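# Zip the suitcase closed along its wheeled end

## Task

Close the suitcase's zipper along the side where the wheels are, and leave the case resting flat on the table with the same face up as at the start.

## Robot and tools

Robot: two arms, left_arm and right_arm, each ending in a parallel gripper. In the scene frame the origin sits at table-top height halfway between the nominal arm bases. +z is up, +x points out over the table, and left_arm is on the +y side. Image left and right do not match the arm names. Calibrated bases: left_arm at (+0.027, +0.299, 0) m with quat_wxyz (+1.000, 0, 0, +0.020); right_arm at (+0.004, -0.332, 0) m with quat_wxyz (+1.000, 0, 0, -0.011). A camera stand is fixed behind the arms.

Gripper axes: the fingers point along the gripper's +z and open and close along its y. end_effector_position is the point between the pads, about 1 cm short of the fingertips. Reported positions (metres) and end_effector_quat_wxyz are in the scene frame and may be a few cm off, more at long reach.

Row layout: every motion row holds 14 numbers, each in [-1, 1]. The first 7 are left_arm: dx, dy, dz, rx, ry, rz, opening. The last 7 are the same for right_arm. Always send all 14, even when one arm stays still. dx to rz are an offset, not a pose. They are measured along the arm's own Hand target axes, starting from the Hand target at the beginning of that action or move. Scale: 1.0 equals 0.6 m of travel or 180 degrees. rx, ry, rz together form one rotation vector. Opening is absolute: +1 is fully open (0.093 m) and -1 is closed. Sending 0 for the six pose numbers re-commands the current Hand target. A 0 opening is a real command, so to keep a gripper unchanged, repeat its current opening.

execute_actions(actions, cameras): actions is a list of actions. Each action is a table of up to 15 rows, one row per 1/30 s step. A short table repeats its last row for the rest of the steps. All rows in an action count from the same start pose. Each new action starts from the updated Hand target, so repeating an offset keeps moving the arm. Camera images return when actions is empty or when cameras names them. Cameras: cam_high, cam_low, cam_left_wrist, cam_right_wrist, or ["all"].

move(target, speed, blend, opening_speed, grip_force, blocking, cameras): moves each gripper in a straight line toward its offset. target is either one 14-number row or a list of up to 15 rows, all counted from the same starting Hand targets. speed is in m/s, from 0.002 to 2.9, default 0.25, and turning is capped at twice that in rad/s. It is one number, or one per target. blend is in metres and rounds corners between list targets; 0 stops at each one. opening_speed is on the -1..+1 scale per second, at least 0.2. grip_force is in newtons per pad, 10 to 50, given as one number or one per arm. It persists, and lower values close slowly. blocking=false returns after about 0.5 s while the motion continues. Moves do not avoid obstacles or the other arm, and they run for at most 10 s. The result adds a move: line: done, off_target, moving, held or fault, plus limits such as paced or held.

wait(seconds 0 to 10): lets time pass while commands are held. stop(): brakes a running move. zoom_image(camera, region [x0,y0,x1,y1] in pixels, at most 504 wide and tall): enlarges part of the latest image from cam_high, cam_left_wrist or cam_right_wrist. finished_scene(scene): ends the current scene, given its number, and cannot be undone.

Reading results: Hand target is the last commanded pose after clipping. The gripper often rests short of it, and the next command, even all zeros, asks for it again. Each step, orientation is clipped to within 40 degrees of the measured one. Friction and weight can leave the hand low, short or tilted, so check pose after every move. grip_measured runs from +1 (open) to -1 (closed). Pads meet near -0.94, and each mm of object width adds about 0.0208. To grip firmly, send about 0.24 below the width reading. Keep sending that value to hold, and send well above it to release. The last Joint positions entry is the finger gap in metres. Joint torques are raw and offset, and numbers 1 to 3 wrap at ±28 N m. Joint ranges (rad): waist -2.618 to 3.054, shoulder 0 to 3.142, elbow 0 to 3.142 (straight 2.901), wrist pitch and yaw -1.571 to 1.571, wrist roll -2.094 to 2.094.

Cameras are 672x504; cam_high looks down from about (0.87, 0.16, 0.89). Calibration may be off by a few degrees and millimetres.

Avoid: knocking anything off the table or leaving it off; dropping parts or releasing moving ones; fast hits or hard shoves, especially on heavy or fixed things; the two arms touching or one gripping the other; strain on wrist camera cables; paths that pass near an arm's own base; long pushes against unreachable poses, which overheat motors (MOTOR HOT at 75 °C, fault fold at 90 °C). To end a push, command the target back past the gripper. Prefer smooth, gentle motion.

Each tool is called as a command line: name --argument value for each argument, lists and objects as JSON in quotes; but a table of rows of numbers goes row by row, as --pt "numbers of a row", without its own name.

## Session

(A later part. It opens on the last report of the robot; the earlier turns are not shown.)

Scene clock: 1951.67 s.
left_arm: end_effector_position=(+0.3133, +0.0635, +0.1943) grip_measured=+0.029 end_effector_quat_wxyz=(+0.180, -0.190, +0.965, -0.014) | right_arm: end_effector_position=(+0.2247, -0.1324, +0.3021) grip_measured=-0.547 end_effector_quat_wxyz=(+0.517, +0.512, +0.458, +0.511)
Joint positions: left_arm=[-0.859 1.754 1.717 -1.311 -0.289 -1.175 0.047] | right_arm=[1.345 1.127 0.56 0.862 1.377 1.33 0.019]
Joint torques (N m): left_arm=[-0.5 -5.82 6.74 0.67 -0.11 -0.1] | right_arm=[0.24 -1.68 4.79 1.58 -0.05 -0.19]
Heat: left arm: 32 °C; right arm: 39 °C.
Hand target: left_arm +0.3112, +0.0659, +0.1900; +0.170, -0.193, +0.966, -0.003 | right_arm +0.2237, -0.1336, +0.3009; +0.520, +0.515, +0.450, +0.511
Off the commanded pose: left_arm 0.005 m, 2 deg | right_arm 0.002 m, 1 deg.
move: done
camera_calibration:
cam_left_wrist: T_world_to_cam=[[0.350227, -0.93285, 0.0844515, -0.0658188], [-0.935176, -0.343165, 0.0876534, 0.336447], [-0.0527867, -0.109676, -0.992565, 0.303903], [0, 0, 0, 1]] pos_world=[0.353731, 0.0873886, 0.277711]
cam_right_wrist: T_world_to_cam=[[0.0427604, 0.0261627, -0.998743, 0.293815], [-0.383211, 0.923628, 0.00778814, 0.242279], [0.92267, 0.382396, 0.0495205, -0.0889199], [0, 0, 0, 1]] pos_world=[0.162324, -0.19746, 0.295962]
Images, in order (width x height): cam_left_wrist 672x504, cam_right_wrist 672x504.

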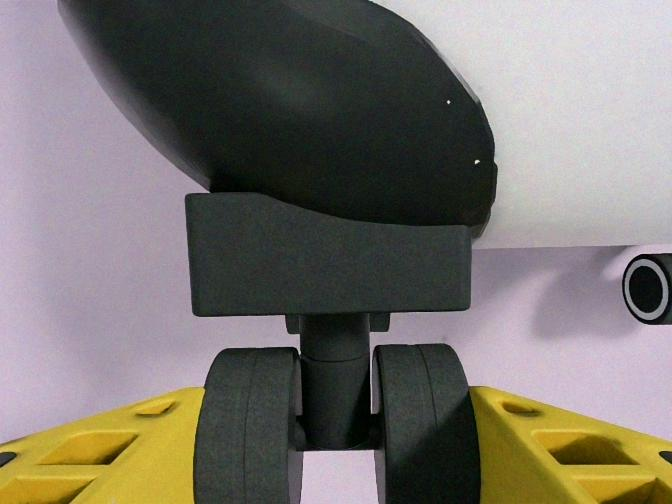

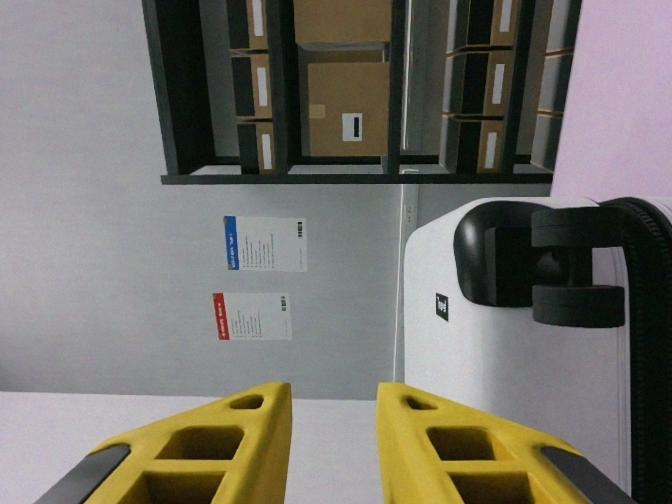

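move --pt "0 0 0 0 0 0 -0.25 0 -0.28 -0.03 0 0 0 -0.55" --pt "0 0 0 0 0 0 -0.25 0.2 -0.28 0.016 0 0 0 -0.55" --speed 0.2 --blend 0.03 --cameras '["cam_right_wrist"]'

Scene clock: 1962.87 s.
left_arm: end_effector_position=(+0.3133, +0.0635, +0.1943) grip_measured=+0.029 end_effector_quat_wxyz=(+0.180, -0.190, +0.965, -0.014) | right_arm: end_effector_position=(+0.2496, -0.0100, +0.1246) grip_measured=-0.547 end_effector_quat_wxyz=(+0.531, +0.502, +0.506, +0.459)
Joint positions: left_arm=[-0.859 1.754 1.717 -1.311 -0.289 -1.175 0.047] | right_arm=[1.363 2.033 0.767 1.173 1.41 1.586 0.019]
Joint torques (N m): left_arm=[-0.18 -5.79 6.75 0.67 -0.06 -0.09] | right_arm=[-0.68 -7.23 5.42 2.67 0.09 -0.23]
Motor temperatures (°C): left_arm=[21 26 32 29 21 19 20] | right_arm=[19 37 27 28 18 22 22]
Heat: left arm: 32 °C; right arm: 37 °C.
Hand target: left_arm +0.3112, +0.0659, +0.1900; +0.170, -0.193, +0.966, -0.003 | right_arm +0.2533, -0.0058, +0.1411; +0.520, +0.515, +0.450, +0.511
Off the commanded pose: left_arm 0.005 m, 2 deg | right_arm 0.017 m, 9 deg.
move: off_target (right_arm)
camera_calibration:
cam_right_wrist: T_world_to_cam=[[-0.0366624, -0.0961943, -0.994687, 0.130313], [-0.377027, 0.92313, -0.0753776, 0.149114], [0.925476, 0.37226, -0.070112, -0.135809], [0, 0, 0, 1]] pos_world=[0.186685, -0.07456, 0.131338]
Images, in order (width x height): cam_right_wrist 672x504.

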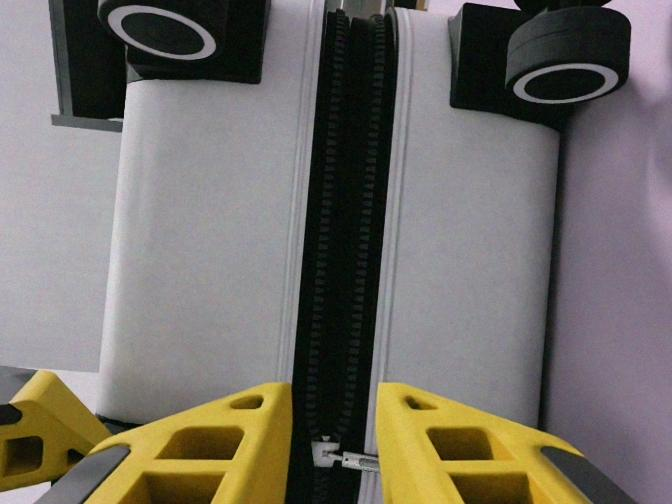

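move --target '[0,0,0,0,0,0,-0.25,0.228,-0.016,0.05,0,0,0,-0.55]' --speed 0.12 --cameras '["cam_right_wrist"]'

Scene clock: 1975.60 s.
left_arm: end_effector_position=(+0.3133, +0.0635, +0.1943) grip_measured=+0.029 end_effector_quat_wxyz=(+0.180, -0.190, +0.965, -0.014) | right_arm: end_effector_position=(+0.2896, +0.1275, +0.1305) grip_measured=-0.547 end_effector_quat_wxyz=(+0.528, +0.503, +0.479, +0.489)
Joint positions: left_arm=[-0.859 1.754 1.717 -1.311 -0.289 -1.175 0.047] | right_arm=[1.347 2.458 1.48 1.168 1.383 1.37 0.019]
Joint torques (N m): left_arm=[-0.34 -5.87 6.83 0.66 -0.07 -0.09] | right_arm=[-0.8 -11.17 7.06 1.97 -0.14 -0.19]
Motor temperatures (°C): left_arm=[21 27 32 29 21 19 21] | right_arm=[19 37 27 34 18 22 22]
Heat: left arm: 32 °C; right arm: 37 °C.
Hand target: left_arm +0.3112, +0.0659, +0.1900; +0.170, -0.193, +0.966, -0.003 | right_arm +0.2936, +0.1287, +0.1414; +0.520, +0.515, +0.450, +0.511
Off the commanded pose: left_arm 0.005 m, 2 deg | right_arm 0.012 m, 5 deg.
move: off_target (right_arm)
camera_calibration:
cam_right_wrist: T_world_to_cam=[[0.0180316, -0.0368167, -0.999159, 0.128128], [-0.381594, 0.923424, -0.0409126, 0.034416], [0.924154, 0.382011, 0.00260177, -0.233934], [0, 0, 0, 1]] pos_world=[0.227014, 0.0623021, 0.130037]
Images, in order (width x height): cam_right_wrist 672x504.

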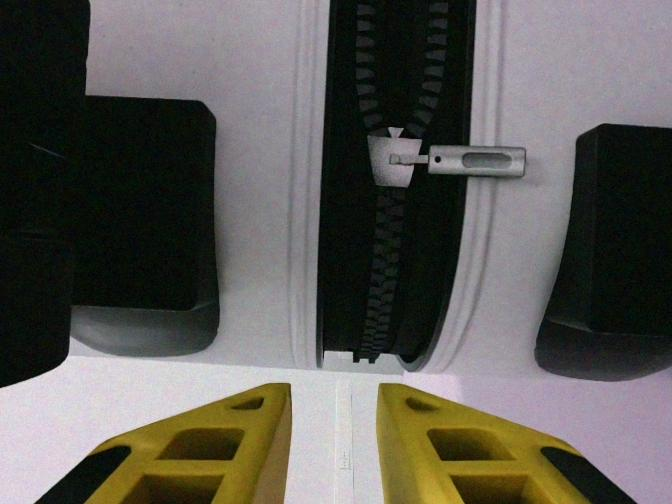

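move --target '[0,0,0,0,0,0,-0.25,-0.023,-0.027,0.05,0,0,0,-0.55]' --speed 0.08 --cameras '["cam_right_wrist"]'

Scene clock: 1986.13 s.
left_arm: end_effector_position=(+0.3136, +0.0630, +0.1941) grip_measured=+0.029 end_effector_quat_wxyz=(+0.180, -0.190, +0.965, -0.015) | right_arm: end_effector_position=(+0.3144, +0.1206, +0.1297) grip_measured=-0.547 end_effector_quat_wxyz=(+0.523, +0.506, +0.471, +0.498)
Joint positions: left_arm=[-0.859 1.755 1.717 -1.309 -0.288 -1.175 0.047] | right_arm=[1.293 2.463 1.48 1.168 1.329 1.402 0.019]
Joint torques (N m): left_arm=[-0.2 -5.96 6.75 0.62 -0.08 -0.11] | right_arm=[-2 -10.62 3.96 1.94 -0.23 0]
Heat: left arm: 32 °C; right arm: 41 °C.
Hand target: left_arm +0.3112, +0.0660, +0.1900; +0.170, -0.193, +0.966, -0.003 | right_arm +0.3235, +0.1136, +0.1265; +0.520, +0.515, +0.450, +0.512
Off the commanded pose: left_arm 0.006 m, 2 deg | right_arm 0.012 m, 3 deg.
move: off_target (right_arm)
camera_calibration:
cam_right_wrist: T_world_to_cam=[[0.0283167, -0.0119734, -0.999527, 0.120357], [-0.382289, 0.923783, -0.0218964, 0.0478895], [0.923609, 0.382729, 0.0215812, -0.256623], [0, 0, 0, 1]] pos_world=[0.251918, 0.0554185, 0.126887]
Images, in order (width x height): cam_right_wrist 672x504.

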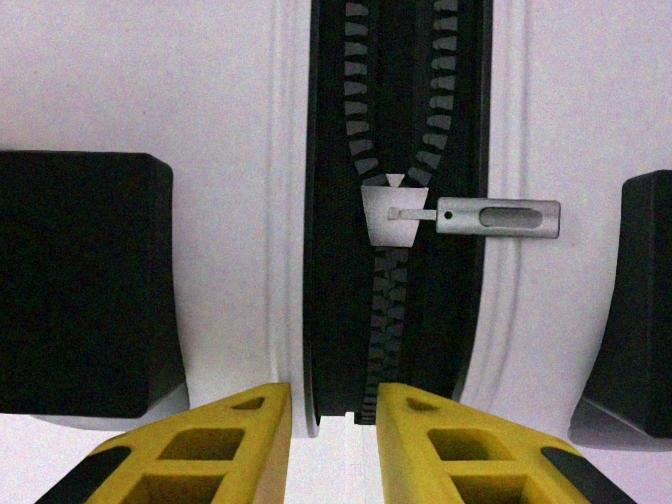

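move --pt "0 0 0 0 0 0 -0.25 0 -0.035 -0.008 0 0 0 -0.55" --pt "0 0 0 0 0 0 -0.25 -0.025 -0.035 0.008 0 0 0 -0.55" --speed 0.07 --cameras '["cam_right_wrist"]'

Scene clock: 1993.17 s.
left_arm: end_effector_position=(+0.3136, +0.0630, +0.1941) grip_measured=+0.029 end_effector_quat_wxyz=(+0.180, -0.190, +0.965, -0.015) | right_arm: end_effector_position=(+0.3152, +0.1191, +0.1162) grip_measured=-0.548 end_effector_quat_wxyz=(+0.503, +0.504, +0.461, +0.530)
Joint positions: left_arm=[-0.859 1.755 1.717 -1.309 -0.288 -1.175 0.047] | right_arm=[1.286 2.498 1.441 1.29 1.275 1.417 0.019]
Joint torques (N m): left_arm=[-0.29 -6 6.82 0.68 -0.08 -0.1] | right_arm=[-3.18 -10.65 2.54 1.7 0.12 -0.14]
Motor temperatures (°C): left_arm=[21 27 32 28 21 19 21] | right_arm=[19 42 28 35 18 22 22]
Heat: left arm: 32 °C; right arm: 42 °C.
Hand target: left_arm +0.3112, +0.0660, +0.1900; +0.170, -0.193, +0.966, -0.003 | right_arm +0.3287, +0.0994, +0.1049; +0.520, +0.515, +0.450, +0.511
Off the commanded pose: left_arm 0.006 m, 2 deg | right_arm 0.026 m, 3 deg.
move: off_target (right_arm)
camera_calibration:
cam_right_wrist: T_world_to_cam=[[0.0528906, 0.0468902, -0.997499, 0.0918992], [-0.424849, 0.905043, 0.0200172, 0.0601886], [0.903718, 0.422727, 0.0677895, -0.260339], [0, 0, 0, 1]] pos_world=[0.255984, 0.0512699, 0.108113]
Images, in order (width x height): cam_right_wrist 672x504.

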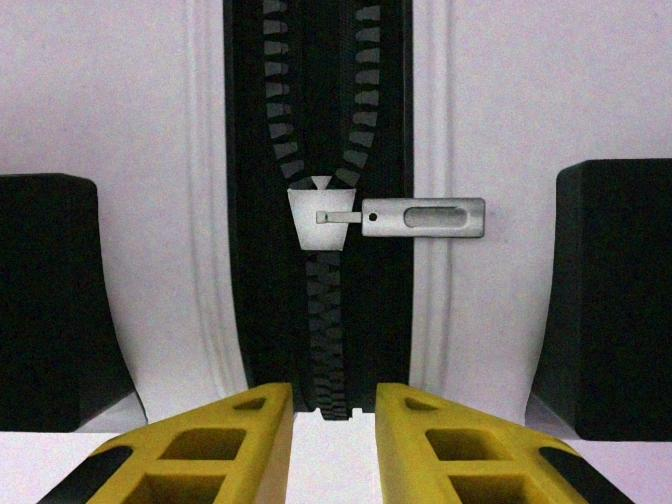

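move --target '[0,0,0,0,0,0,-0.25,-0.045,0.012,-0.012,0,0,0,-0.55]' --speed 0.07 --cameras '["cam_right_wrist"]'

Scene clock: 1998.80 s.
left_arm: end_effector_position=(+0.3139, +0.0608, +0.1942) grip_measured=+0.029 end_effector_quat_wxyz=(+0.179, -0.194, +0.964, -0.021) | right_arm: end_effector_position=(+0.3099, +0.1112, +0.1069) grip_measured=-0.549 end_effector_quat_wxyz=(+0.491, +0.474, +0.493, +0.540)
Joint positions: left_arm=[-0.859 1.755 1.717 -1.302 -0.282 -1.183 0.047] | right_arm=[1.282 2.455 1.311 1.319 1.188 1.436 0.019]
Joint torques (N m): left_arm=[-0.13 -5.89 6.87 0.53 -0.14 -0.03] | right_arm=[-2.71 -13.09 1.13 2 1.02 -0.23]
Heat: left arm: 32 °C; right arm: 42 °C.
Hand target: left_arm +0.3112, +0.0660, +0.1900; +0.170, -0.194, +0.966, -0.003 | right_arm +0.3191, +0.0727, +0.1101; +0.520, +0.515, +0.450, +0.512
Off the commanded pose: left_arm 0.007 m, 2 deg | right_arm 0.040 m, 8 deg.
move: off_target (right_arm)
camera_calibration:
cam_right_wrist: T_world_to_cam=[[0.0497063, 0.0106948, -0.998707, 0.0883752], [-0.49819, 0.866929, -0.0155116, 0.0958675], [0.865642, 0.498317, 0.0484198, -0.246082], [0, 0, 0, 1]] pos_world=[0.256386, 0.0385714, 0.101663]
Images, in order (width x height): cam_right_wrist 672x504.

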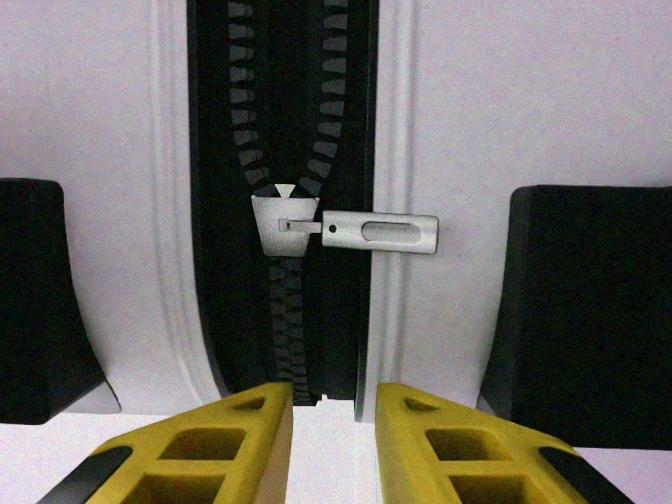

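move --pt "0 0 0 0 0 0 -0.25 0.02 0.015 -0.05 0 0 0 -0.55" --pt "0 0 0 0 0 0 -0.25 -0.02 0.015 -0.05 0 0 0 -0.55" --speed 0.08 --cameras '["cam_right_wrist"]'

Scene clock: 2006.13 s.
left_arm: end_effector_position=(+0.3139, +0.0608, +0.1942) grip_measured=+0.028 end_effector_quat_wxyz=(+0.179, -0.194, +0.964, -0.021) | right_arm: end_effector_position=(+0.2922, +0.0869, +0.1041) grip_measured=-0.549 end_effector_quat_wxyz=(+0.507, +0.482, +0.496, +0.514)
Joint positions: left_arm=[-0.859 1.755 1.717 -1.302 -0.282 -1.183 0.047] | right_arm=[1.311 2.396 1.198 1.343 1.266 1.425 0.019]
Joint torques (N m): left_arm=[-0.27 -5.74 6.87 0.56 -0.14 0.01] | right_arm=[0.05 -13.05 1.25 2.26 0.84 -0.24]
Heat: left arm: 33 °C; right arm: 43 °C.
Hand target: left_arm +0.3112, +0.0660, +0.1900; +0.170, -0.194, +0.966, -0.003 | right_arm +0.2878, +0.0624, +0.1163; +0.520, +0.515, +0.450, +0.511
Off the commanded pose: left_arm 0.007 m, 2 deg | right_arm 0.028 m, 7 deg.
move: off_target (right_arm)
camera_calibration:
cam_right_wrist: T_world_to_cam=[[0.0286172, -0.0284392, -0.999186, 0.0963306], [-0.455135, 0.889596, -0.0383554, 0.0959901], [0.889962, 0.455862, 0.0125141, -0.218216], [0, 0, 0, 1]] pos_world=[0.235136, 0.0168236, 0.102665]
Images, in order (width x height): cam_right_wrist 672x504.

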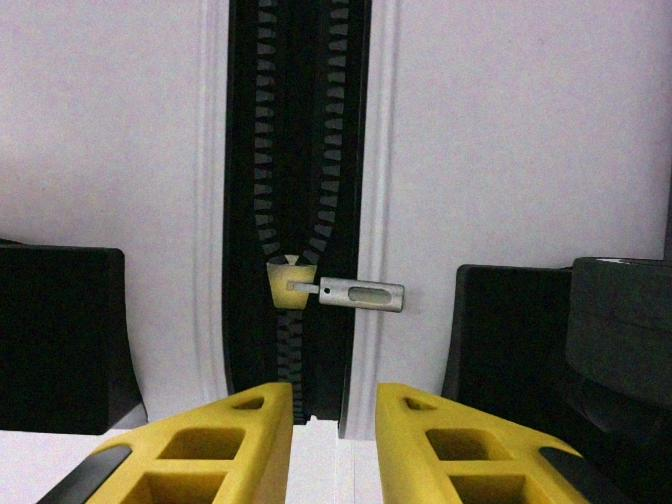

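move --pt "0 0 0 0 0 0 -0.25 0 0.035 0 0 0 0 -0.55" --pt "0 0 0 0 0 0 -0.25 0 0.035 0.03 0 0 0 -0.55" --speed 0.08 --cameras '["cam_right_wrist"]'

Scene clock: 2011.50 s.
left_arm: end_effector_position=(+0.3138, +0.0610, +0.1941) grip_measured=+0.028 end_effector_quat_wxyz=(+0.179, -0.194, +0.964, -0.020) | right_arm: end_effector_position=(+0.2958, +0.0677, +0.1060) grip_measured=-0.549 end_effector_quat_wxyz=(+0.531, +0.491, +0.492, +0.484)
Joint positions: left_arm=[-0.859 1.755 1.717 -1.303 -0.282 -1.183 0.047] | right_arm=[1.297 2.368 1.161 1.342 1.319 1.393 0.019]
Joint torques (N m): left_arm=[-0.36 -5.86 6.74 0.56 -0.14 -0.04] | right_arm=[-2.14 -15.6 4.04 1.93 -0.06 -0.14]
Heat: left arm: 33 °C; right arm: 45 °C.
Hand target: left_arm +0.3112, +0.0660, +0.1900; +0.170, -0.194, +0.966, -0.003 | right_arm +0.3042, +0.0600, +0.1385; +0.520, +0.515, +0.450, +0.511
Off the commanded pose: left_arm 0.007 m, 2 deg | right_arm 0.034 m, 6 deg.
move: off_target (right_arm)
camera_calibration:
cam_right_wrist: T_world_to_cam=[[0.0152119, -0.0689456, -0.997504, 0.104078], [-0.395125, 0.916007, -0.0693383, 0.098526], [0.918501, 0.395194, -0.013308, -0.214318], [0, 0, 0, 1]] pos_world=[0.234199, 0.00162247, 0.107798]
Images, in order (width x height): cam_right_wrist 672x504.

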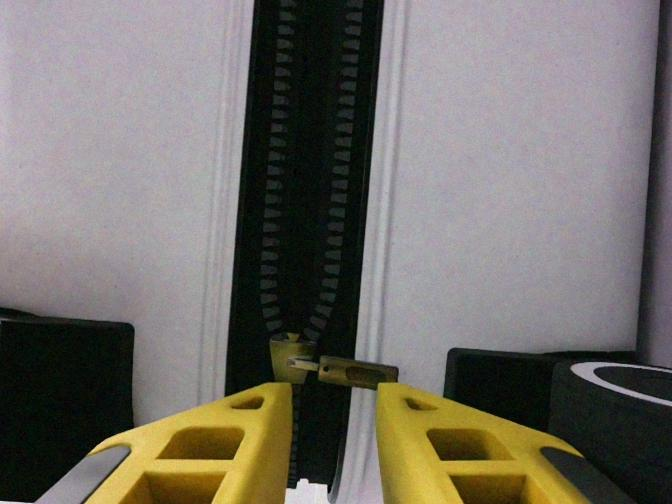

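move --pt "0 0 0 0 0 0 -0.25 0 0.02 -0.05 0 0 0 -0.55" --pt "0 0 0 0 0 0 -0.25 0.075 0.0 -0.03 0 0 0 -0.55" --speed 0.08 --cameras '["cam_right_wrist"]'

Scene clock: 2018.23 s.
left_arm: end_effector_position=(+0.3133, +0.0626, +0.1940) grip_measured=+0.028 end_effector_quat_wxyz=(+0.179, -0.191, +0.965, -0.016) | right_arm: end_effector_position=(+0.2853, +0.1032, +0.1338) grip_measured=-0.549 end_effector_quat_wxyz=(+0.523, +0.511, +0.462, +0.501)
Joint positions: left_arm=[-0.859 1.755 1.717 -1.309 -0.287 -1.177 0.047] | right_arm=[1.343 2.413 1.357 1.331 1.386 1.33 0.019]
Joint torques (N m): left_arm=[-0.21 -5.87 6.72 0.63 -0.1 -0.07] | right_arm=[-0.73 -10.35 6.56 1.55 -0.24 -0.29]
Motor temperatures (°C): left_arm=[21 28 33 27 21 19 21] | right_arm=[19 49 27 35 19 21 22]
Heat: left arm: 33 °C; right arm: 49 °C.
Hand target: left_arm +0.3112, +0.0660, +0.1900; +0.170, -0.194, +0.966, -0.003 | right_arm +0.2896, +0.1061, +0.1399; +0.520, +0.515, +0.450, +0.511
Off the commanded pose: left_arm 0.006 m, 2 deg | right_arm 0.008 m, 2 deg.
move: done
camera_calibration:
cam_right_wrist: T_world_to_cam=[[0.0351402, 0.00495861, -0.99937, 0.121436], [-0.374051, 0.927369, -0.00855116, 0.0484709], [0.926742, 0.374116, 0.0344427, -0.224946], [0, 0, 0, 1]] pos_world=[0.22233, 0.0386031, 0.129522]
Images, in order (width x height): cam_right_wrist 672x504.

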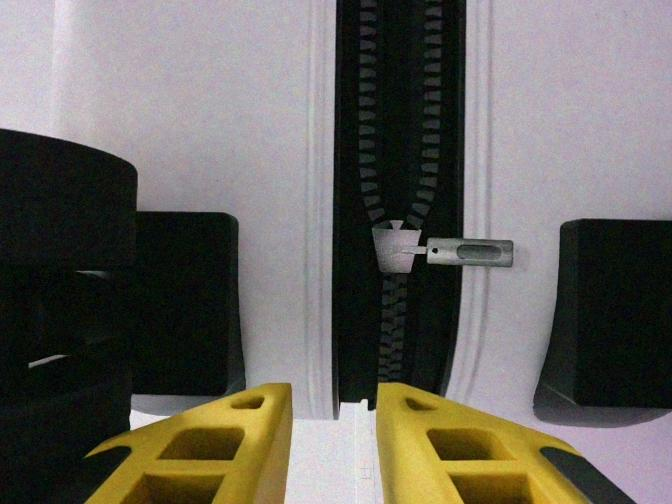

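move --pt "0 0 0 0 0 0 -0.25 0 -0.022 0 0 0 0 -0.55" --pt "0 0 0 0 0 0 -0.25 0 -0.022 0.035 0 0 0 -0.55" --speed 0.08 --cameras '["cam_right_wrist"]'

Scene clock: 2027.07 s.
left_arm: end_effector_position=(+0.3133, +0.0626, +0.1940) grip_measured=+0.028 end_effector_quat_wxyz=(+0.179, -0.191, +0.965, -0.016) | right_arm: end_effector_position=(+0.3094, +0.1006, +0.1250) grip_measured=-0.549 end_effector_quat_wxyz=(+0.527, +0.510, +0.460, +0.500)
Joint positions: left_arm=[-0.859 1.755 1.717 -1.309 -0.287 -1.177 0.047] | right_arm=[1.292 2.446 1.383 1.309 1.341 1.357 0.019]
Joint torques (N m): left_arm=[-0.21 -5.96 6.79 0.62 -0.11 -0.09] | right_arm=[-0.21 -10.56 6.6 1.43 -0.24 -0.03]
Heat: left arm: 33 °C; right arm: 48 °C.
Hand target: left_arm +0.3112, +0.0660, +0.1900; +0.170, -0.194, +0.966, -0.003 | right_arm +0.3113, +0.1054, +0.1282; +0.520, +0.515, +0.450, +0.512
Off the commanded pose: left_arm 0.006 m, 2 deg | right_arm 0.006 m, 2 deg.
move: done
camera_calibration:
cam_right_wrist: T_world_to_cam=[[0.0405665, 0.00136836, -0.999176, 0.110408], [-0.367836, 0.92979, -0.0136608, 0.0582826], [0.929006, 0.368087, 0.0382217, -0.246477], [0, 0, 0, 1]] pos_world=[0.245938, 0.0363834, 0.120534]
Images, in order (width x height): cam_right_wrist 672x504.

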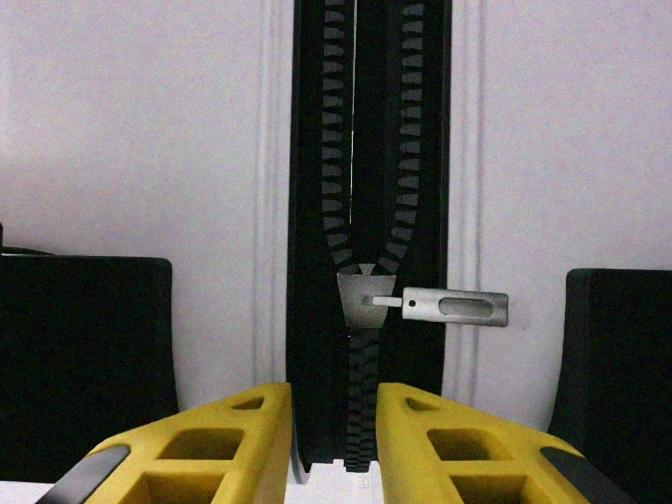

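move --target '[0,0,0,0,0,0,-0.25,-0.04,-0.008,0.008,0,0,0,-0.55]' --speed 0.07 --cameras '["cam_right_wrist"]'

Scene clock: 2032.57 s.
left_arm: end_effector_position=(+0.3133, +0.0626, +0.1940) grip_measured=+0.028 end_effector_quat_wxyz=(+0.179, -0.191, +0.965, -0.016) | right_arm: end_effector_position=(+0.3117, +0.0892, +0.1060) grip_measured=-0.549 end_effector_quat_wxyz=(+0.529, +0.500, +0.477, +0.492)
Joint positions: left_arm=[-0.859 1.755 1.717 -1.309 -0.287 -1.177 0.047] | right_arm=[1.278 2.446 1.309 1.31 1.313 1.389 0.019]
Joint torques (N m): left_arm=[-0.25 -5.98 6.84 0.61 -0.11 -0.08] | right_arm=[-1.09 -14.24 2.65 1.84 -0.11 0]
Heat: left arm: 33 °C; right arm: 48 °C.
Hand target: left_arm +0.3112, +0.0660, +0.1900; +0.170, -0.194, +0.966, -0.003 | right_arm +0.3148, +0.0813, +0.1222; +0.520, +0.515, +0.450, +0.511
Off the commanded pose: left_arm 0.006 m, 2 deg | right_arm 0.018 m, 4 deg.
move: off_target (right_arm)
camera_calibration:
cam_right_wrist: T_world_to_cam=[[0.0268692, -0.036652, -0.998967, 0.0989325], [-0.382236, 0.92301, -0.0441462, 0.0778245], [0.923674, 0.383027, 0.0107908, -0.240484], [0, 0, 0, 1]] pos_world=[0.249218, 0.0239052, 0.104861]
Images, in order (width x height): cam_right_wrist 672x504.

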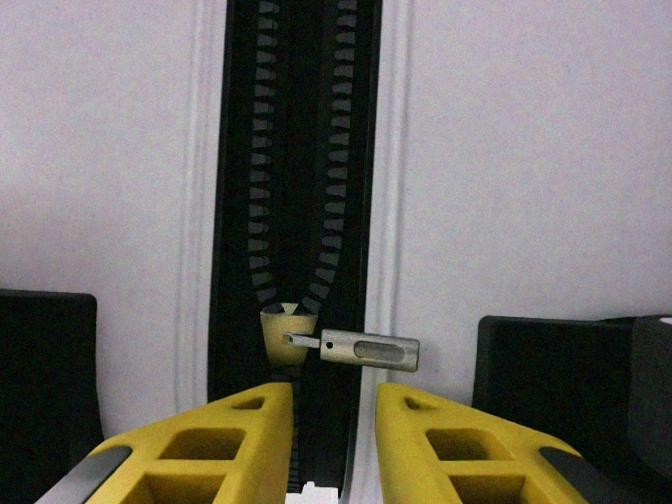

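move --target '[0,0,0,0,0,0,-0.25,-0.03,0.025,0.012,0,0,0,-0.55]' --speed 0.08 --cameras '["cam_right_wrist"]'

Scene clock: 2040.50 s.
left_arm: end_effector_position=(+0.3133, +0.0626, +0.1940) grip_measured=+0.028 end_effector_quat_wxyz=(+0.179, -0.191, +0.965, -0.016) | right_arm: end_effector_position=(+0.3159, +0.0733, +0.1079) grip_measured=-0.549 end_effector_quat_wxyz=(+0.527, +0.492, +0.488, +0.493)
Joint positions: left_arm=[-0.859 1.755 1.717 -1.309 -0.287 -1.177 0.047] | right_arm=[1.256 2.388 1.213 1.31 1.269 1.413 0.019]
Joint torques (N m): left_arm=[-0.23 -5.94 6.74 0.61 -0.12 -0.05] | right_arm=[-1.36 -16.1 3.12 1.84 0.11 -0.06]
Heat: left arm: 33 °C; right arm: 51 °C.
Hand target: left_arm +0.3112, +0.0660, +0.1900; +0.170, -0.194, +0.966, -0.003 | right_arm +0.3195, +0.0620, +0.1365; +0.520, +0.515, +0.450, +0.511
Off the commanded pose: left_arm 0.006 m, 2 deg | right_arm 0.031 m, 6 deg.
move: off_target (right_arm)
camera_calibration:
cam_right_wrist: T_world_to_cam=[[0.0229795, -0.0515027, -0.998408, 0.102449], [-0.402899, 0.913505, -0.0563962, 0.102674], [0.914956, 0.403553, 0.000241547, -0.235838], [0, 0, 0, 1]] pos_world=[0.254794, 0.00665685, 0.108133]
Images, in order (width x height): cam_right_wrist 672x504.

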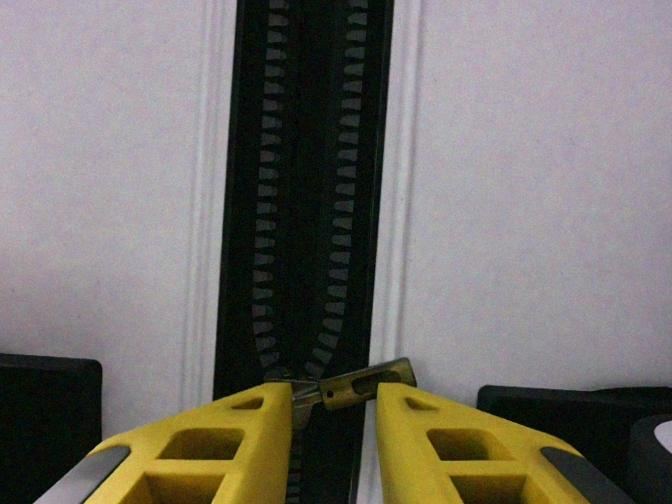

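move --target '[0,0,0,0,0,0,-0.25,-0.018,0.015,0,0,0,0,-0.55]' --speed 0.08 --cameras '["cam_right_wrist"]'

Scene clock: 2044.77 s.
left_arm: end_effector_position=(+0.3133, +0.0626, +0.1940) grip_measured=+0.028 end_effector_quat_wxyz=(+0.179, -0.191, +0.965, -0.016) | right_arm: end_effector_position=(+0.3180, +0.0570, +0.1141) grip_measured=-0.549 end_effector_quat_wxyz=(+0.532, +0.495, +0.486, +0.485)
Joint positions: left_arm=[-0.859 1.755 1.717 -1.309 -0.287 -1.177 0.047] | right_arm=[1.241 2.337 1.15 1.31 1.272 1.416 0.019]
Joint torques (N m): left_arm=[-0.24 -5.96 6.71 0.63 -0.09 -0.06] | right_arm=[-0.59 -15.98 3.4 1.83 0.03 -0.05]
Heat: left arm: 33 °C; right arm: 51 °C.
Hand target: left_arm +0.3112, +0.0660, +0.1900; +0.170, -0.194, +0.966, -0.003 | right_arm +0.3181, +0.0508, +0.1449; +0.520, +0.515, +0.450, +0.511
Off the commanded pose: left_arm 0.006 m, 2 deg | right_arm 0.031 m, 6 deg.
move: off_target (right_arm)
camera_calibration:
cam_right_wrist: T_world_to_cam=[[0.0177091, -0.0597663, -0.998055, 0.109854], [-0.386152, 0.920352, -0.0619649, 0.113697], [0.922265, 0.386498, -0.0067803, -0.231767], [0, 0, 0, 1]] pos_world=[0.255709, -0.00849779, 0.115115]
Images, in order (width x height): cam_right_wrist 672x504.

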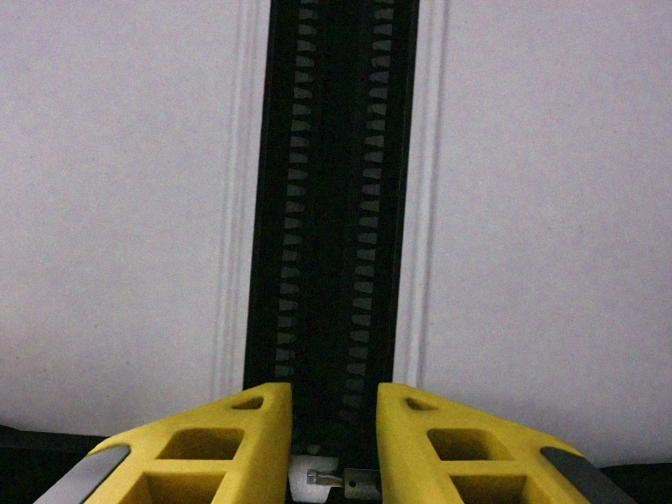

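move --pt "0 0 0 0 0 0 -0.25 0 -0.01 -0.045 0 0 0 -0.55" --pt "0 0 0 0 0 0 -0.25 0.045 -0.01 -0.045 0 0 0 -0.55" --speed 0.08 --cameras '["cam_right_wrist"]'

Scene clock: 2051.10 s.
left_arm: end_effector_position=(+0.3133, +0.0626, +0.1940) grip_measured=+0.028 end_effector_quat_wxyz=(+0.179, -0.191, +0.965, -0.016) | right_arm: end_effector_position=(+0.2948, +0.0777, +0.1318) grip_measured=-0.549 end_effector_quat_wxyz=(+0.525, +0.505, +0.472, +0.496)
Joint positions: left_arm=[-0.859 1.755 1.717 -1.309 -0.287 -1.177 0.047] | right_arm=[1.307 2.337 1.222 1.311 1.344 1.386 0.019]
Joint torques (N m): left_arm=[-0.35 -5.94 6.93 0.63 -0.12 -0.06] | right_arm=[0.32 -9.72 6.13 1.86 -0.03 -0.19]
Heat: left arm: 33 °C; right arm: 51 °C.
Hand target: left_arm +0.3112, +0.0660, +0.1900; +0.170, -0.194, +0.966, -0.003 | right_arm +0.2937, +0.0800, +0.1387; +0.520, +0.515, +0.450, +0.511
Off the commanded pose: left_arm 0.006 m, 2 deg | right_arm 0.007 m, 3 deg.
move: off_target (right_arm)
camera_calibration:
cam_right_wrist: T_world_to_cam=[[0.0276005, -0.0176911, -0.999462, 0.123223], [-0.381174, 0.924112, -0.0268836, 0.0804342], [0.924091, 0.381711, 0.0187625, -0.221797], [0, 0, 0, 1]] pos_world=[0.232219, 0.0125122, 0.12948]
Images, in order (width x height): cam_right_wrist 672x504.

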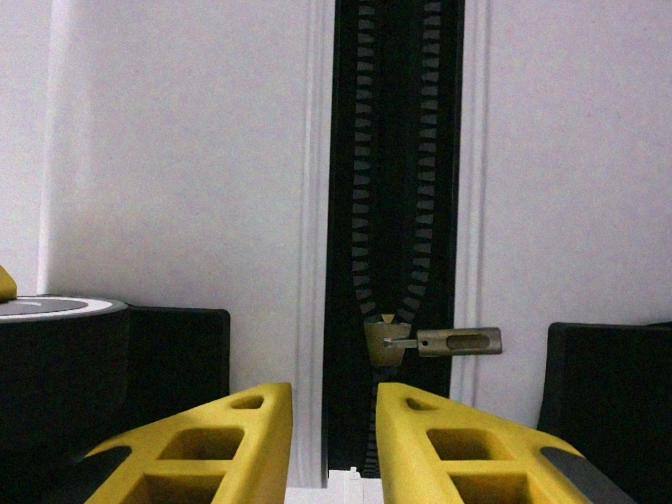

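move --pt "0 0 0 0 0 0 -0.25 0.012 -0.025 0 0 0 0 -0.55" --pt "0 0 0 0 0 0 -0.25 0.012 -0.025 0.045 0 0 0 -0.55" --speed 0.08 --cameras '["cam_right_wrist"]'

Scene clock: 2061.20 s.
left_arm: end_effector_position=(+0.3138, +0.0624, +0.1942) grip_measured=+0.028 end_effector_quat_wxyz=(+0.180, -0.191, +0.965, -0.017) | right_arm: end_effector_position=(+0.3149, +0.0826, +0.1216) grip_measured=-0.549 end_effector_quat_wxyz=(+0.527, +0.510, +0.464, +0.498)
Joint positions: left_arm=[-0.859 1.755 1.717 -1.307 -0.288 -1.177 0.047] | right_arm=[1.269 2.402 1.292 1.309 1.317 1.397 0.019]
Joint torques (N m): left_arm=[-0.25 -5.83 6.94 0.61 -0.11 -0.05] | right_arm=[-1.29 -9.98 6.61 1.55 -0.29 -0.05]
Heat: left arm: 33 °C; right arm: 48 °C.
Hand target: left_arm +0.3112, +0.0660, +0.1900; +0.170, -0.194, +0.966, -0.003 | right_arm +0.3220, +0.0860, +0.1259; +0.520, +0.515, +0.450, +0.511
Off the commanded pose: left_arm 0.006 m, 2 deg | right_arm 0.009 m, 2 deg.
move: done
camera_calibration:
cam_right_wrist: T_world_to_cam=[[0.0342089, -0.00536465, -0.9994, 0.109433], [-0.369348, 0.929124, -0.01763, 0.0779957], [0.928661, 0.36973, 0.0298029, -0.243867], [0, 0, 0, 1]] pos_world=[0.251534, 0.0182843, 0.11801]
Images, in order (width x height): cam_right_wrist 672x504.

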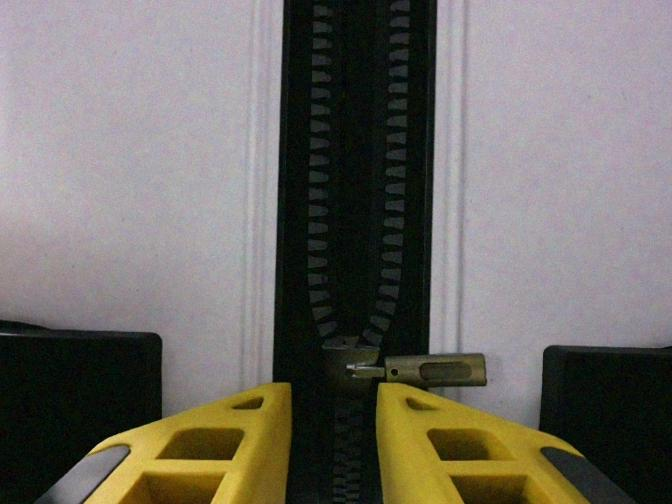

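move --pt "0 0 0 0 0 0 -0.25 -0.01 0.006 0.015 0 0 0 -0.55" --pt "0 0 0 0 0 0 -0.25 -0.03 0.012 0.015 0 0 0 -0.55" --speed 0.08 --cameras '["cam_right_wrist"]'

Scene clock: 2065.67 s.
left_arm: end_effector_position=(+0.3139, +0.0625, +0.1942) grip_measured=+0.028 end_effector_quat_wxyz=(+0.181, -0.191, +0.965, -0.016) | right_arm: end_effector_position=(+0.3174, +0.0811, +0.1177) grip_measured=-0.549 end_effector_quat_wxyz=(+0.520, +0.499, +0.475, +0.505)
Joint positions: left_arm=[-0.859 1.755 1.717 -1.307 -0.288 -1.176 0.047] | right_arm=[1.259 2.392 1.256 1.31 1.272 1.415 0.019]
Joint torques (N m): left_arm=[-0.32 -5.85 6.82 0.63 -0.09 -0.1] | right_arm=[-2.99 -14.19 2.91 1.65 -0.09 0]
Heat: left arm: 33 °C; right arm: 48 °C.
Hand target: left_arm +0.3112, +0.0660, +0.1900; +0.170, -0.194, +0.966, -0.003 | right_arm +0.3293, +0.0670, +0.1327; +0.520, +0.515, +0.450, +0.512
Off the commanded pose: left_arm 0.006 m, 2 deg | right_arm 0.024 m, 3 deg.
move: off_target (right_arm)
camera_calibration:
cam_right_wrist: T_world_to_cam=[[0.0352377, -0.0131409, -0.999293, 0.105781], [-0.402146, 0.9152, -0.0262158, 0.0928286], [0.914897, 0.402785, 0.026965, -0.243413], [0, 0, 0, 1]] pos_world=[0.256301, 0.0144765, 0.114704]
Images, in order (width x height): cam_right_wrist 672x504.

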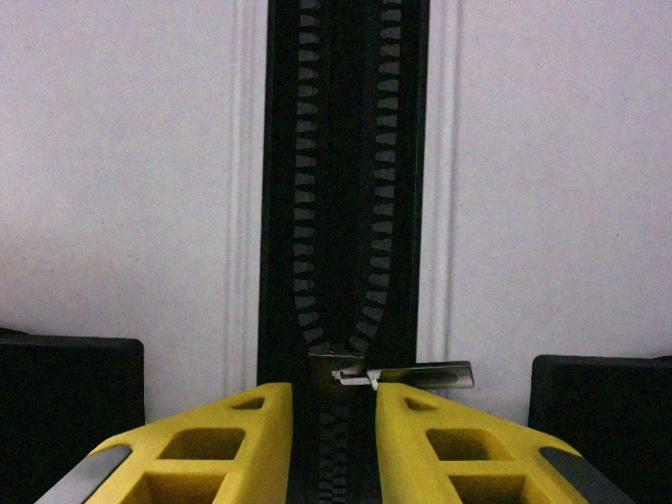

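move --target '[0,0,0,0,0,0,-0.25,-0.025,0.005,-0.008,0,0,0,-0.55]' --speed 0.08 --cameras '["cam_right_wrist"]'

Scene clock: 2069.23 s.
left_arm: end_effector_position=(+0.3141, +0.0623, +0.1943) grip_measured=+0.028 end_effector_quat_wxyz=(+0.181, -0.191, +0.965, -0.017) | right_arm: end_effector_position=(+0.3201, +0.0642, +0.1077) grip_measured=-0.549 end_effector_quat_wxyz=(+0.525, +0.493, +0.489, +0.493)
Joint positions: left_arm=[-0.859 1.755 1.717 -1.305 -0.288 -1.176 0.047] | right_arm=[1.24 2.366 1.174 1.31 1.252 1.431 0.019]
Joint torques (N m): left_arm=[-0.09 -5.91 6.87 0.55 -0.07 -0.06] | right_arm=[-1.26 -15.46 2.84 1.93 0.13 -0.11]
Heat: left arm: 33 °C; right arm: 48 °C.
Hand target: left_arm +0.3112, +0.0660, +0.1900; +0.170, -0.194, +0.966, -0.003 | right_arm +0.3232, +0.0522, +0.1346; +0.520, +0.515, +0.450, +0.511
Off the commanded pose: left_arm 0.006 m, 2 deg | right_arm 0.030 m, 6 deg.
move: off_target (right_arm)
camera_calibration:
cam_right_wrist: T_world_to_cam=[[0.0199685, -0.0496578, -0.998567, 0.10257], [-0.404362, 0.913033, -0.0534905, 0.112903], [0.914381, 0.404851, -0.00184781, -0.235772], [0, 0, 0, 1]] pos_world=[0.259191, -0.0025383, 0.108027]
Images, in order (width x height): cam_right_wrist 672x504.

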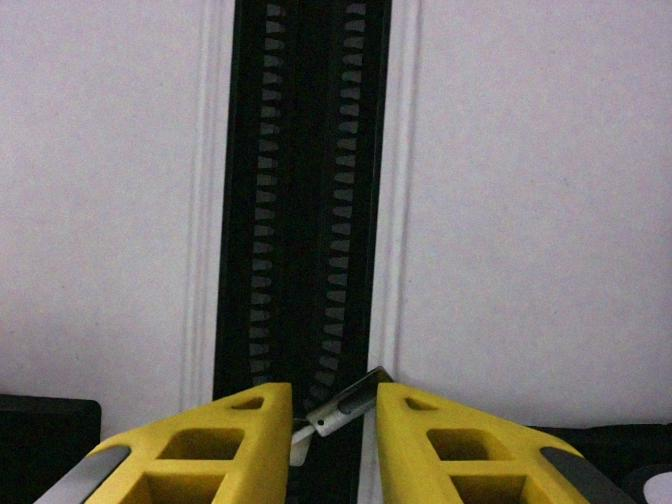

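move --pt "0 0 0 0 0 0 -0.25 -0.003 0.012 0 0 0 0 -0.55" --pt "0 0 0 0 0 0 -0.25 -0.003 0.012 0 0 0 0 -0.9" --speed 0.06 --opening_speed 0.6 --cameras '["cam_right_wrist"]'

Scene clock: 2075.13 s.
left_arm: end_effector_position=(+0.3141, +0.0623, +0.1943) grip_measured=+0.028 end_effector_quat_wxyz=(+0.181, -0.191, +0.965, -0.017) | right_arm: end_effector_position=(+0.3217, +0.0567, +0.1097) grip_measured=-0.897 end_effector_quat_wxyz=(+0.529, +0.497, +0.485, +0.488)
Joint positions: left_arm=[-0.859 1.755 1.717 -1.305 -0.288 -1.176 0.047] | right_arm=[1.232 2.35 1.154 1.31 1.261 1.434 0.002]
Joint torques (N m): left_arm=[-0.29 -6.02 6.84 0.58 -0.08 -0.05] | right_arm=[-0.69 -16.16 3.41 1.84 0.03 -0.14]
Heat: left arm: 33 °C; right arm: 51 °C.
Hand target: left_arm +0.3112, +0.0660, +0.1900; +0.170, -0.194, +0.966, -0.003 | right_arm +0.3226, +0.0500, +0.1414; +0.520, +0.515, +0.450, +0.511
Off the commanded pose: left_arm 0.006 m, 2 deg | right_arm 0.033 m, 5 deg.
move: off_target (right_arm); target 2's new opening was sent with right_arm's hand 0.033 m and 5 deg from that target
camera_calibration:
cam_right_wrist: T_world_to_cam=[[0.0169751, -0.0505608, -0.998577, 0.105202], [-0.388834, 0.919772, -0.0531806, 0.115069], [0.921151, 0.389184, -0.00404652, -0.235194], [0, 0, 0, 1]] pos_world=[0.259606, -0.00898471, 0.11022]
Images, in order (width x height): cam_right_wrist 672x504.

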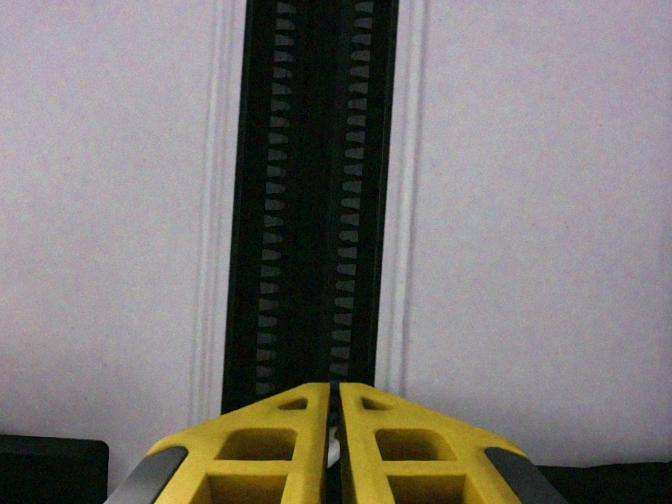

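Silver visible in the seam. Reopen slightly to see the tab.

move --target '[0,0,0,0,0,0,-0.25,0,0,0.0,0,0,0,-0.6]' --opening_speed 0.6 --cameras '["cam_right_wrist"]'

zoom_image --camera "cam_right_wrist" --region '[240, 340, 430, 503]'

Scene clock: 2079.10 s.
left_arm: end_effector_position=(+0.3141, +0.0623, +0.1943) grip_measured=+0.028 end_effector_quat_wxyz=(+0.181, -0.191, +0.965, -0.017) | right_arm: end_effector_position=(+0.3217, +0.0566, +0.1097) grip_measured=-0.602 end_effector_quat_wxyz=(+0.529, +0.498, +0.485, +0.487)
Joint positions: left_arm=[-0.859 1.755 1.717 -1.305 -0.288 -1.176 0.047] | right_arm=[1.232 2.35 1.154 1.31 1.262 1.434 0.016]
Joint torques (N m): left_arm=[-0.28 -5.98 6.75 0.57 -0.08 -0.11] | right_arm=[-0.59 -16.21 3.37 1.83 0.02 -0.15]
Heat: left arm: 33 °C; right arm: 52 °C.
Hand target: left_arm +0.3112, +0.0660, +0.1900; +0.170, -0.194, +0.966, -0.003 | right_arm +0.3226, +0.0500, +0.1414; +0.520, +0.515, +0.451, +0.511
Off the commanded pose: left_arm 0.006 m, 2 deg | right_arm 0.032 m, 5 deg.
move: off_target (right_arm)
camera_calibration:
cam_right_wrist: T_world_to_cam=[[0.0168059, -0.0505198, -0.998582, 0.105142], [-0.388141, 0.92007, -0.0530801, 0.11497], [0.921447, 0.388483, -0.00414617, -0.235227], [0, 0, 0, 1]] pos_world=[0.259607, -0.00908673, 0.11012]
Images, in order (width x height): cam_right_wrist 672x504.

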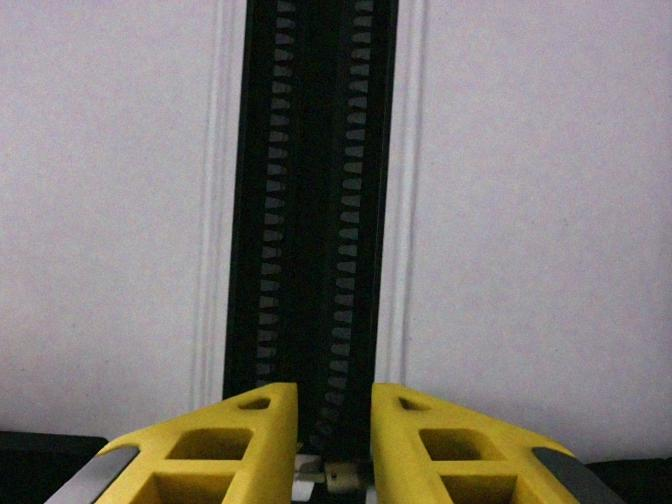

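Scaled by 2.653 from the camera's 672x504 image, which has a finer 960x720 frame.

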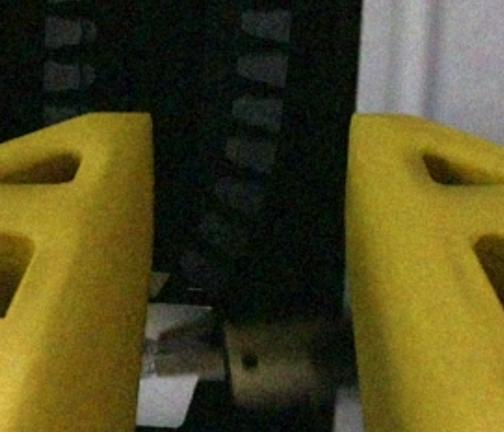

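move --pt "0 0 0 0 0 0 -0.25 0 -0.006 -0.045 0 0 0 -0.6" --pt "0 0 0 0 0 0 -0.25 0.058 -0.022 -0.045 0 0 0 -0.6" --pt "0 0 0 0 0 0 -0.25 0.058 -0.022 0.012 0 0 0 -0.6" --speed 0.08 --cameras '["cam_right_wrist"]'

Scene clock: 2086.77 s.
left_arm: end_effector_position=(+0.3152, +0.0625, +0.1944) grip_measured=+0.028 end_effector_quat_wxyz=(+0.183, -0.191, +0.964, -0.016) | right_arm: end_effector_position=(+0.3168, +0.0825, +0.1260) grip_measured=-0.602 end_effector_quat_wxyz=(+0.523, +0.513, +0.459, +0.503)
Joint positions: left_arm=[-0.859 1.756 1.717 -1.303 -0.293 -1.175 0.047] | right_arm=[1.264 2.393 1.295 1.303 1.312 1.409 0.016]
Joint torques (N m): left_arm=[-0.29 -5.96 6.72 0.6 -0.02 -0.1] | right_arm=[-2.96 -10.13 7.21 1.31 -0.48 -0.04]
Heat: left arm: 33 °C; right arm: 53 °C.
Hand target: left_arm +0.3111, +0.0659, +0.1901; +0.170, -0.193, +0.966, -0.003 | right_arm +0.3331, +0.0849, +0.1309; +0.520, +0.515, +0.450, +0.511
Off the commanded pose: left_arm 0.007 m, 2 deg | right_arm 0.017 m, 1 deg.
move: off_target (right_arm)
camera_calibration:
cam_right_wrist: T_world_to_cam=[[0.0376992, 0.0111981, -0.999226, 0.111279], [-0.370523, 0.928817, -0.00357019, 0.0774722], [0.928058, 0.370371, 0.0391648, -0.246778], [0, 0, 0, 1]] pos_world=[0.253534, 0.0181957, 0.121134]
Images, in order (width x height): cam_right_wrist 672x504.

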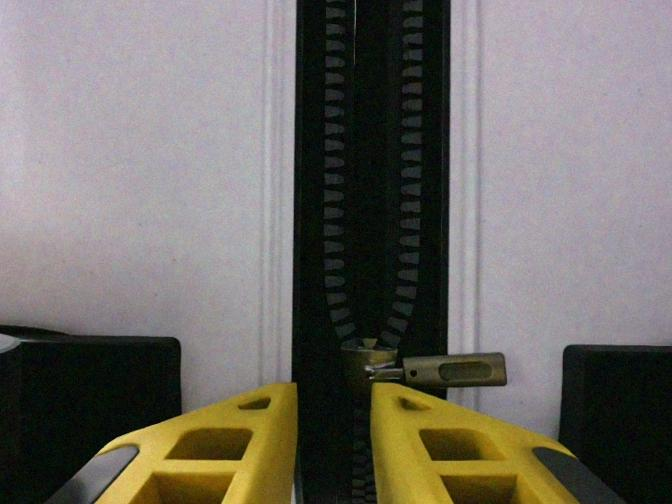

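move --pt "0 0 0 0 0 0 -0.25 -0.012 -0.005 0.006 0 0 0 -0.55" --pt "0 0 0 0 0 0 -0.25 -0.035 0.012 0.006 0 0 0 -0.55" --speed 0.08 --cameras '["cam_right_wrist"]'

Scene clock: 2092.67 s.
left_arm: end_effector_position=(+0.3155, +0.0624, +0.1944) grip_measured=+0.028 end_effector_quat_wxyz=(+0.184, -0.190, +0.964, -0.016) | right_arm: end_effector_position=(+0.3202, +0.0788, +0.1182) grip_measured=-0.552 end_effector_quat_wxyz=(+0.519, +0.497, +0.478, +0.505)
Joint positions: left_arm=[-0.858 1.756 1.717 -1.302 -0.294 -1.174 0.047] | right_arm=[1.25 2.382 1.244 1.3 1.259 1.423 0.019]
Joint torques (N m): left_arm=[-0.44 -6.01 6.9 0.53 -0.02 -0.06] | right_arm=[-3.59 -14.89 3.17 1.59 -0.11 -0.02]
Heat: left arm: 33 °C; right arm: 52 °C.
Hand target: left_arm +0.3112, +0.0660, +0.1901; +0.170, -0.193, +0.966, -0.003 | right_arm +0.3347, +0.0633, +0.1371; +0.520, +0.515, +0.450, +0.511
Off the commanded pose: left_arm 0.007 m, 2 deg | right_arm 0.028 m, 4 deg.
move: off_target (right_arm)
camera_calibration:
cam_right_wrist: T_world_to_cam=[[0.0339281, -0.0165141, -0.999288, 0.106806], [-0.406974, 0.912982, -0.0289055, 0.0980919], [0.91281, 0.407665, 0.0242549, -0.244518], [0, 0, 0, 1]] pos_world=[0.259495, 0.0118889, 0.115496]
Images, in order (width x height): cam_right_wrist 672x504.

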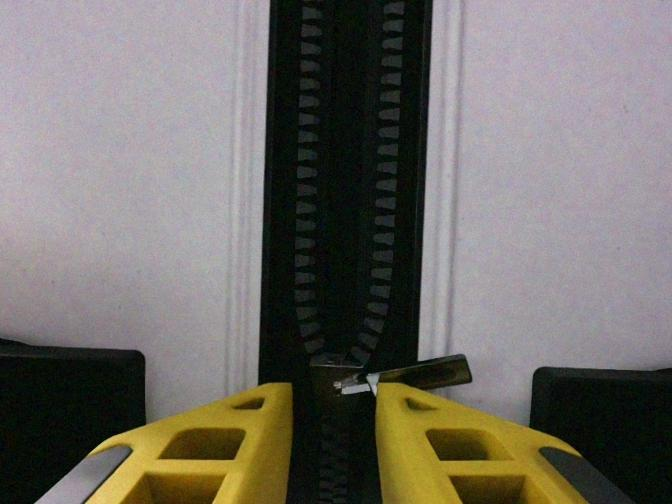

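move --target '[0,0,0,0,0,0,-0.25,-0.014,0.003,-0.008,0,0,0,-0.55]' --speed 0.08 --cameras '["cam_right_wrist"]'

Scene clock: 2097.10 s.
left_arm: end_effector_position=(+0.3155, +0.0624, +0.1944) grip_measured=+0.028 end_effector_quat_wxyz=(+0.184, -0.190, +0.964, -0.016) | right_arm: end_effector_position=(+0.3223, +0.0665, +0.1129) grip_measured=-0.552 end_effector_quat_wxyz=(+0.526, +0.493, +0.486, +0.494)
Joint positions: left_arm=[-0.858 1.756 1.717 -1.302 -0.294 -1.174 0.047] | right_arm=[1.237 2.362 1.19 1.301 1.251 1.424 0.019]
Joint torques (N m): left_arm=[-0.39 -6.09 6.69 0.54 -0.05 -0.11] | right_arm=[-2 -15.08 3.44 1.8 0.04 -0.02]
Heat: left arm: 33 °C; right arm: 52 °C.
Hand target: left_arm +0.3112, +0.0660, +0.1901; +0.170, -0.193, +0.966, -0.003 | right_arm +0.3292, +0.0552, +0.1380; +0.520, +0.515, +0.450, +0.511
Off the commanded pose: left_arm 0.007 m, 2 deg | right_arm 0.029 m, 5 deg.
move: off_target (right_arm)
camera_calibration:
cam_right_wrist: T_world_to_cam=[[0.0234855, -0.047034, -0.998617, 0.106442], [-0.402092, 0.914092, -0.0525094, 0.111075], [0.915298, 0.402769, 0.00255596, -0.239302], [0, 0, 0, 1]] pos_world=[0.261196, -0.000142912, 0.112739]
Images, in order (width x height): cam_right_wrist 672x504.

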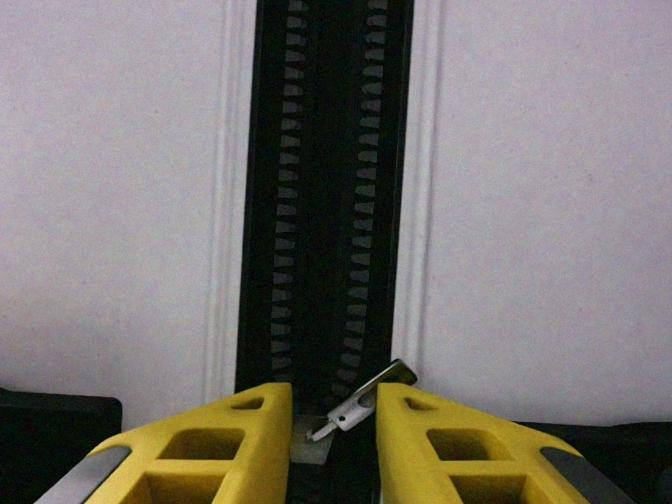

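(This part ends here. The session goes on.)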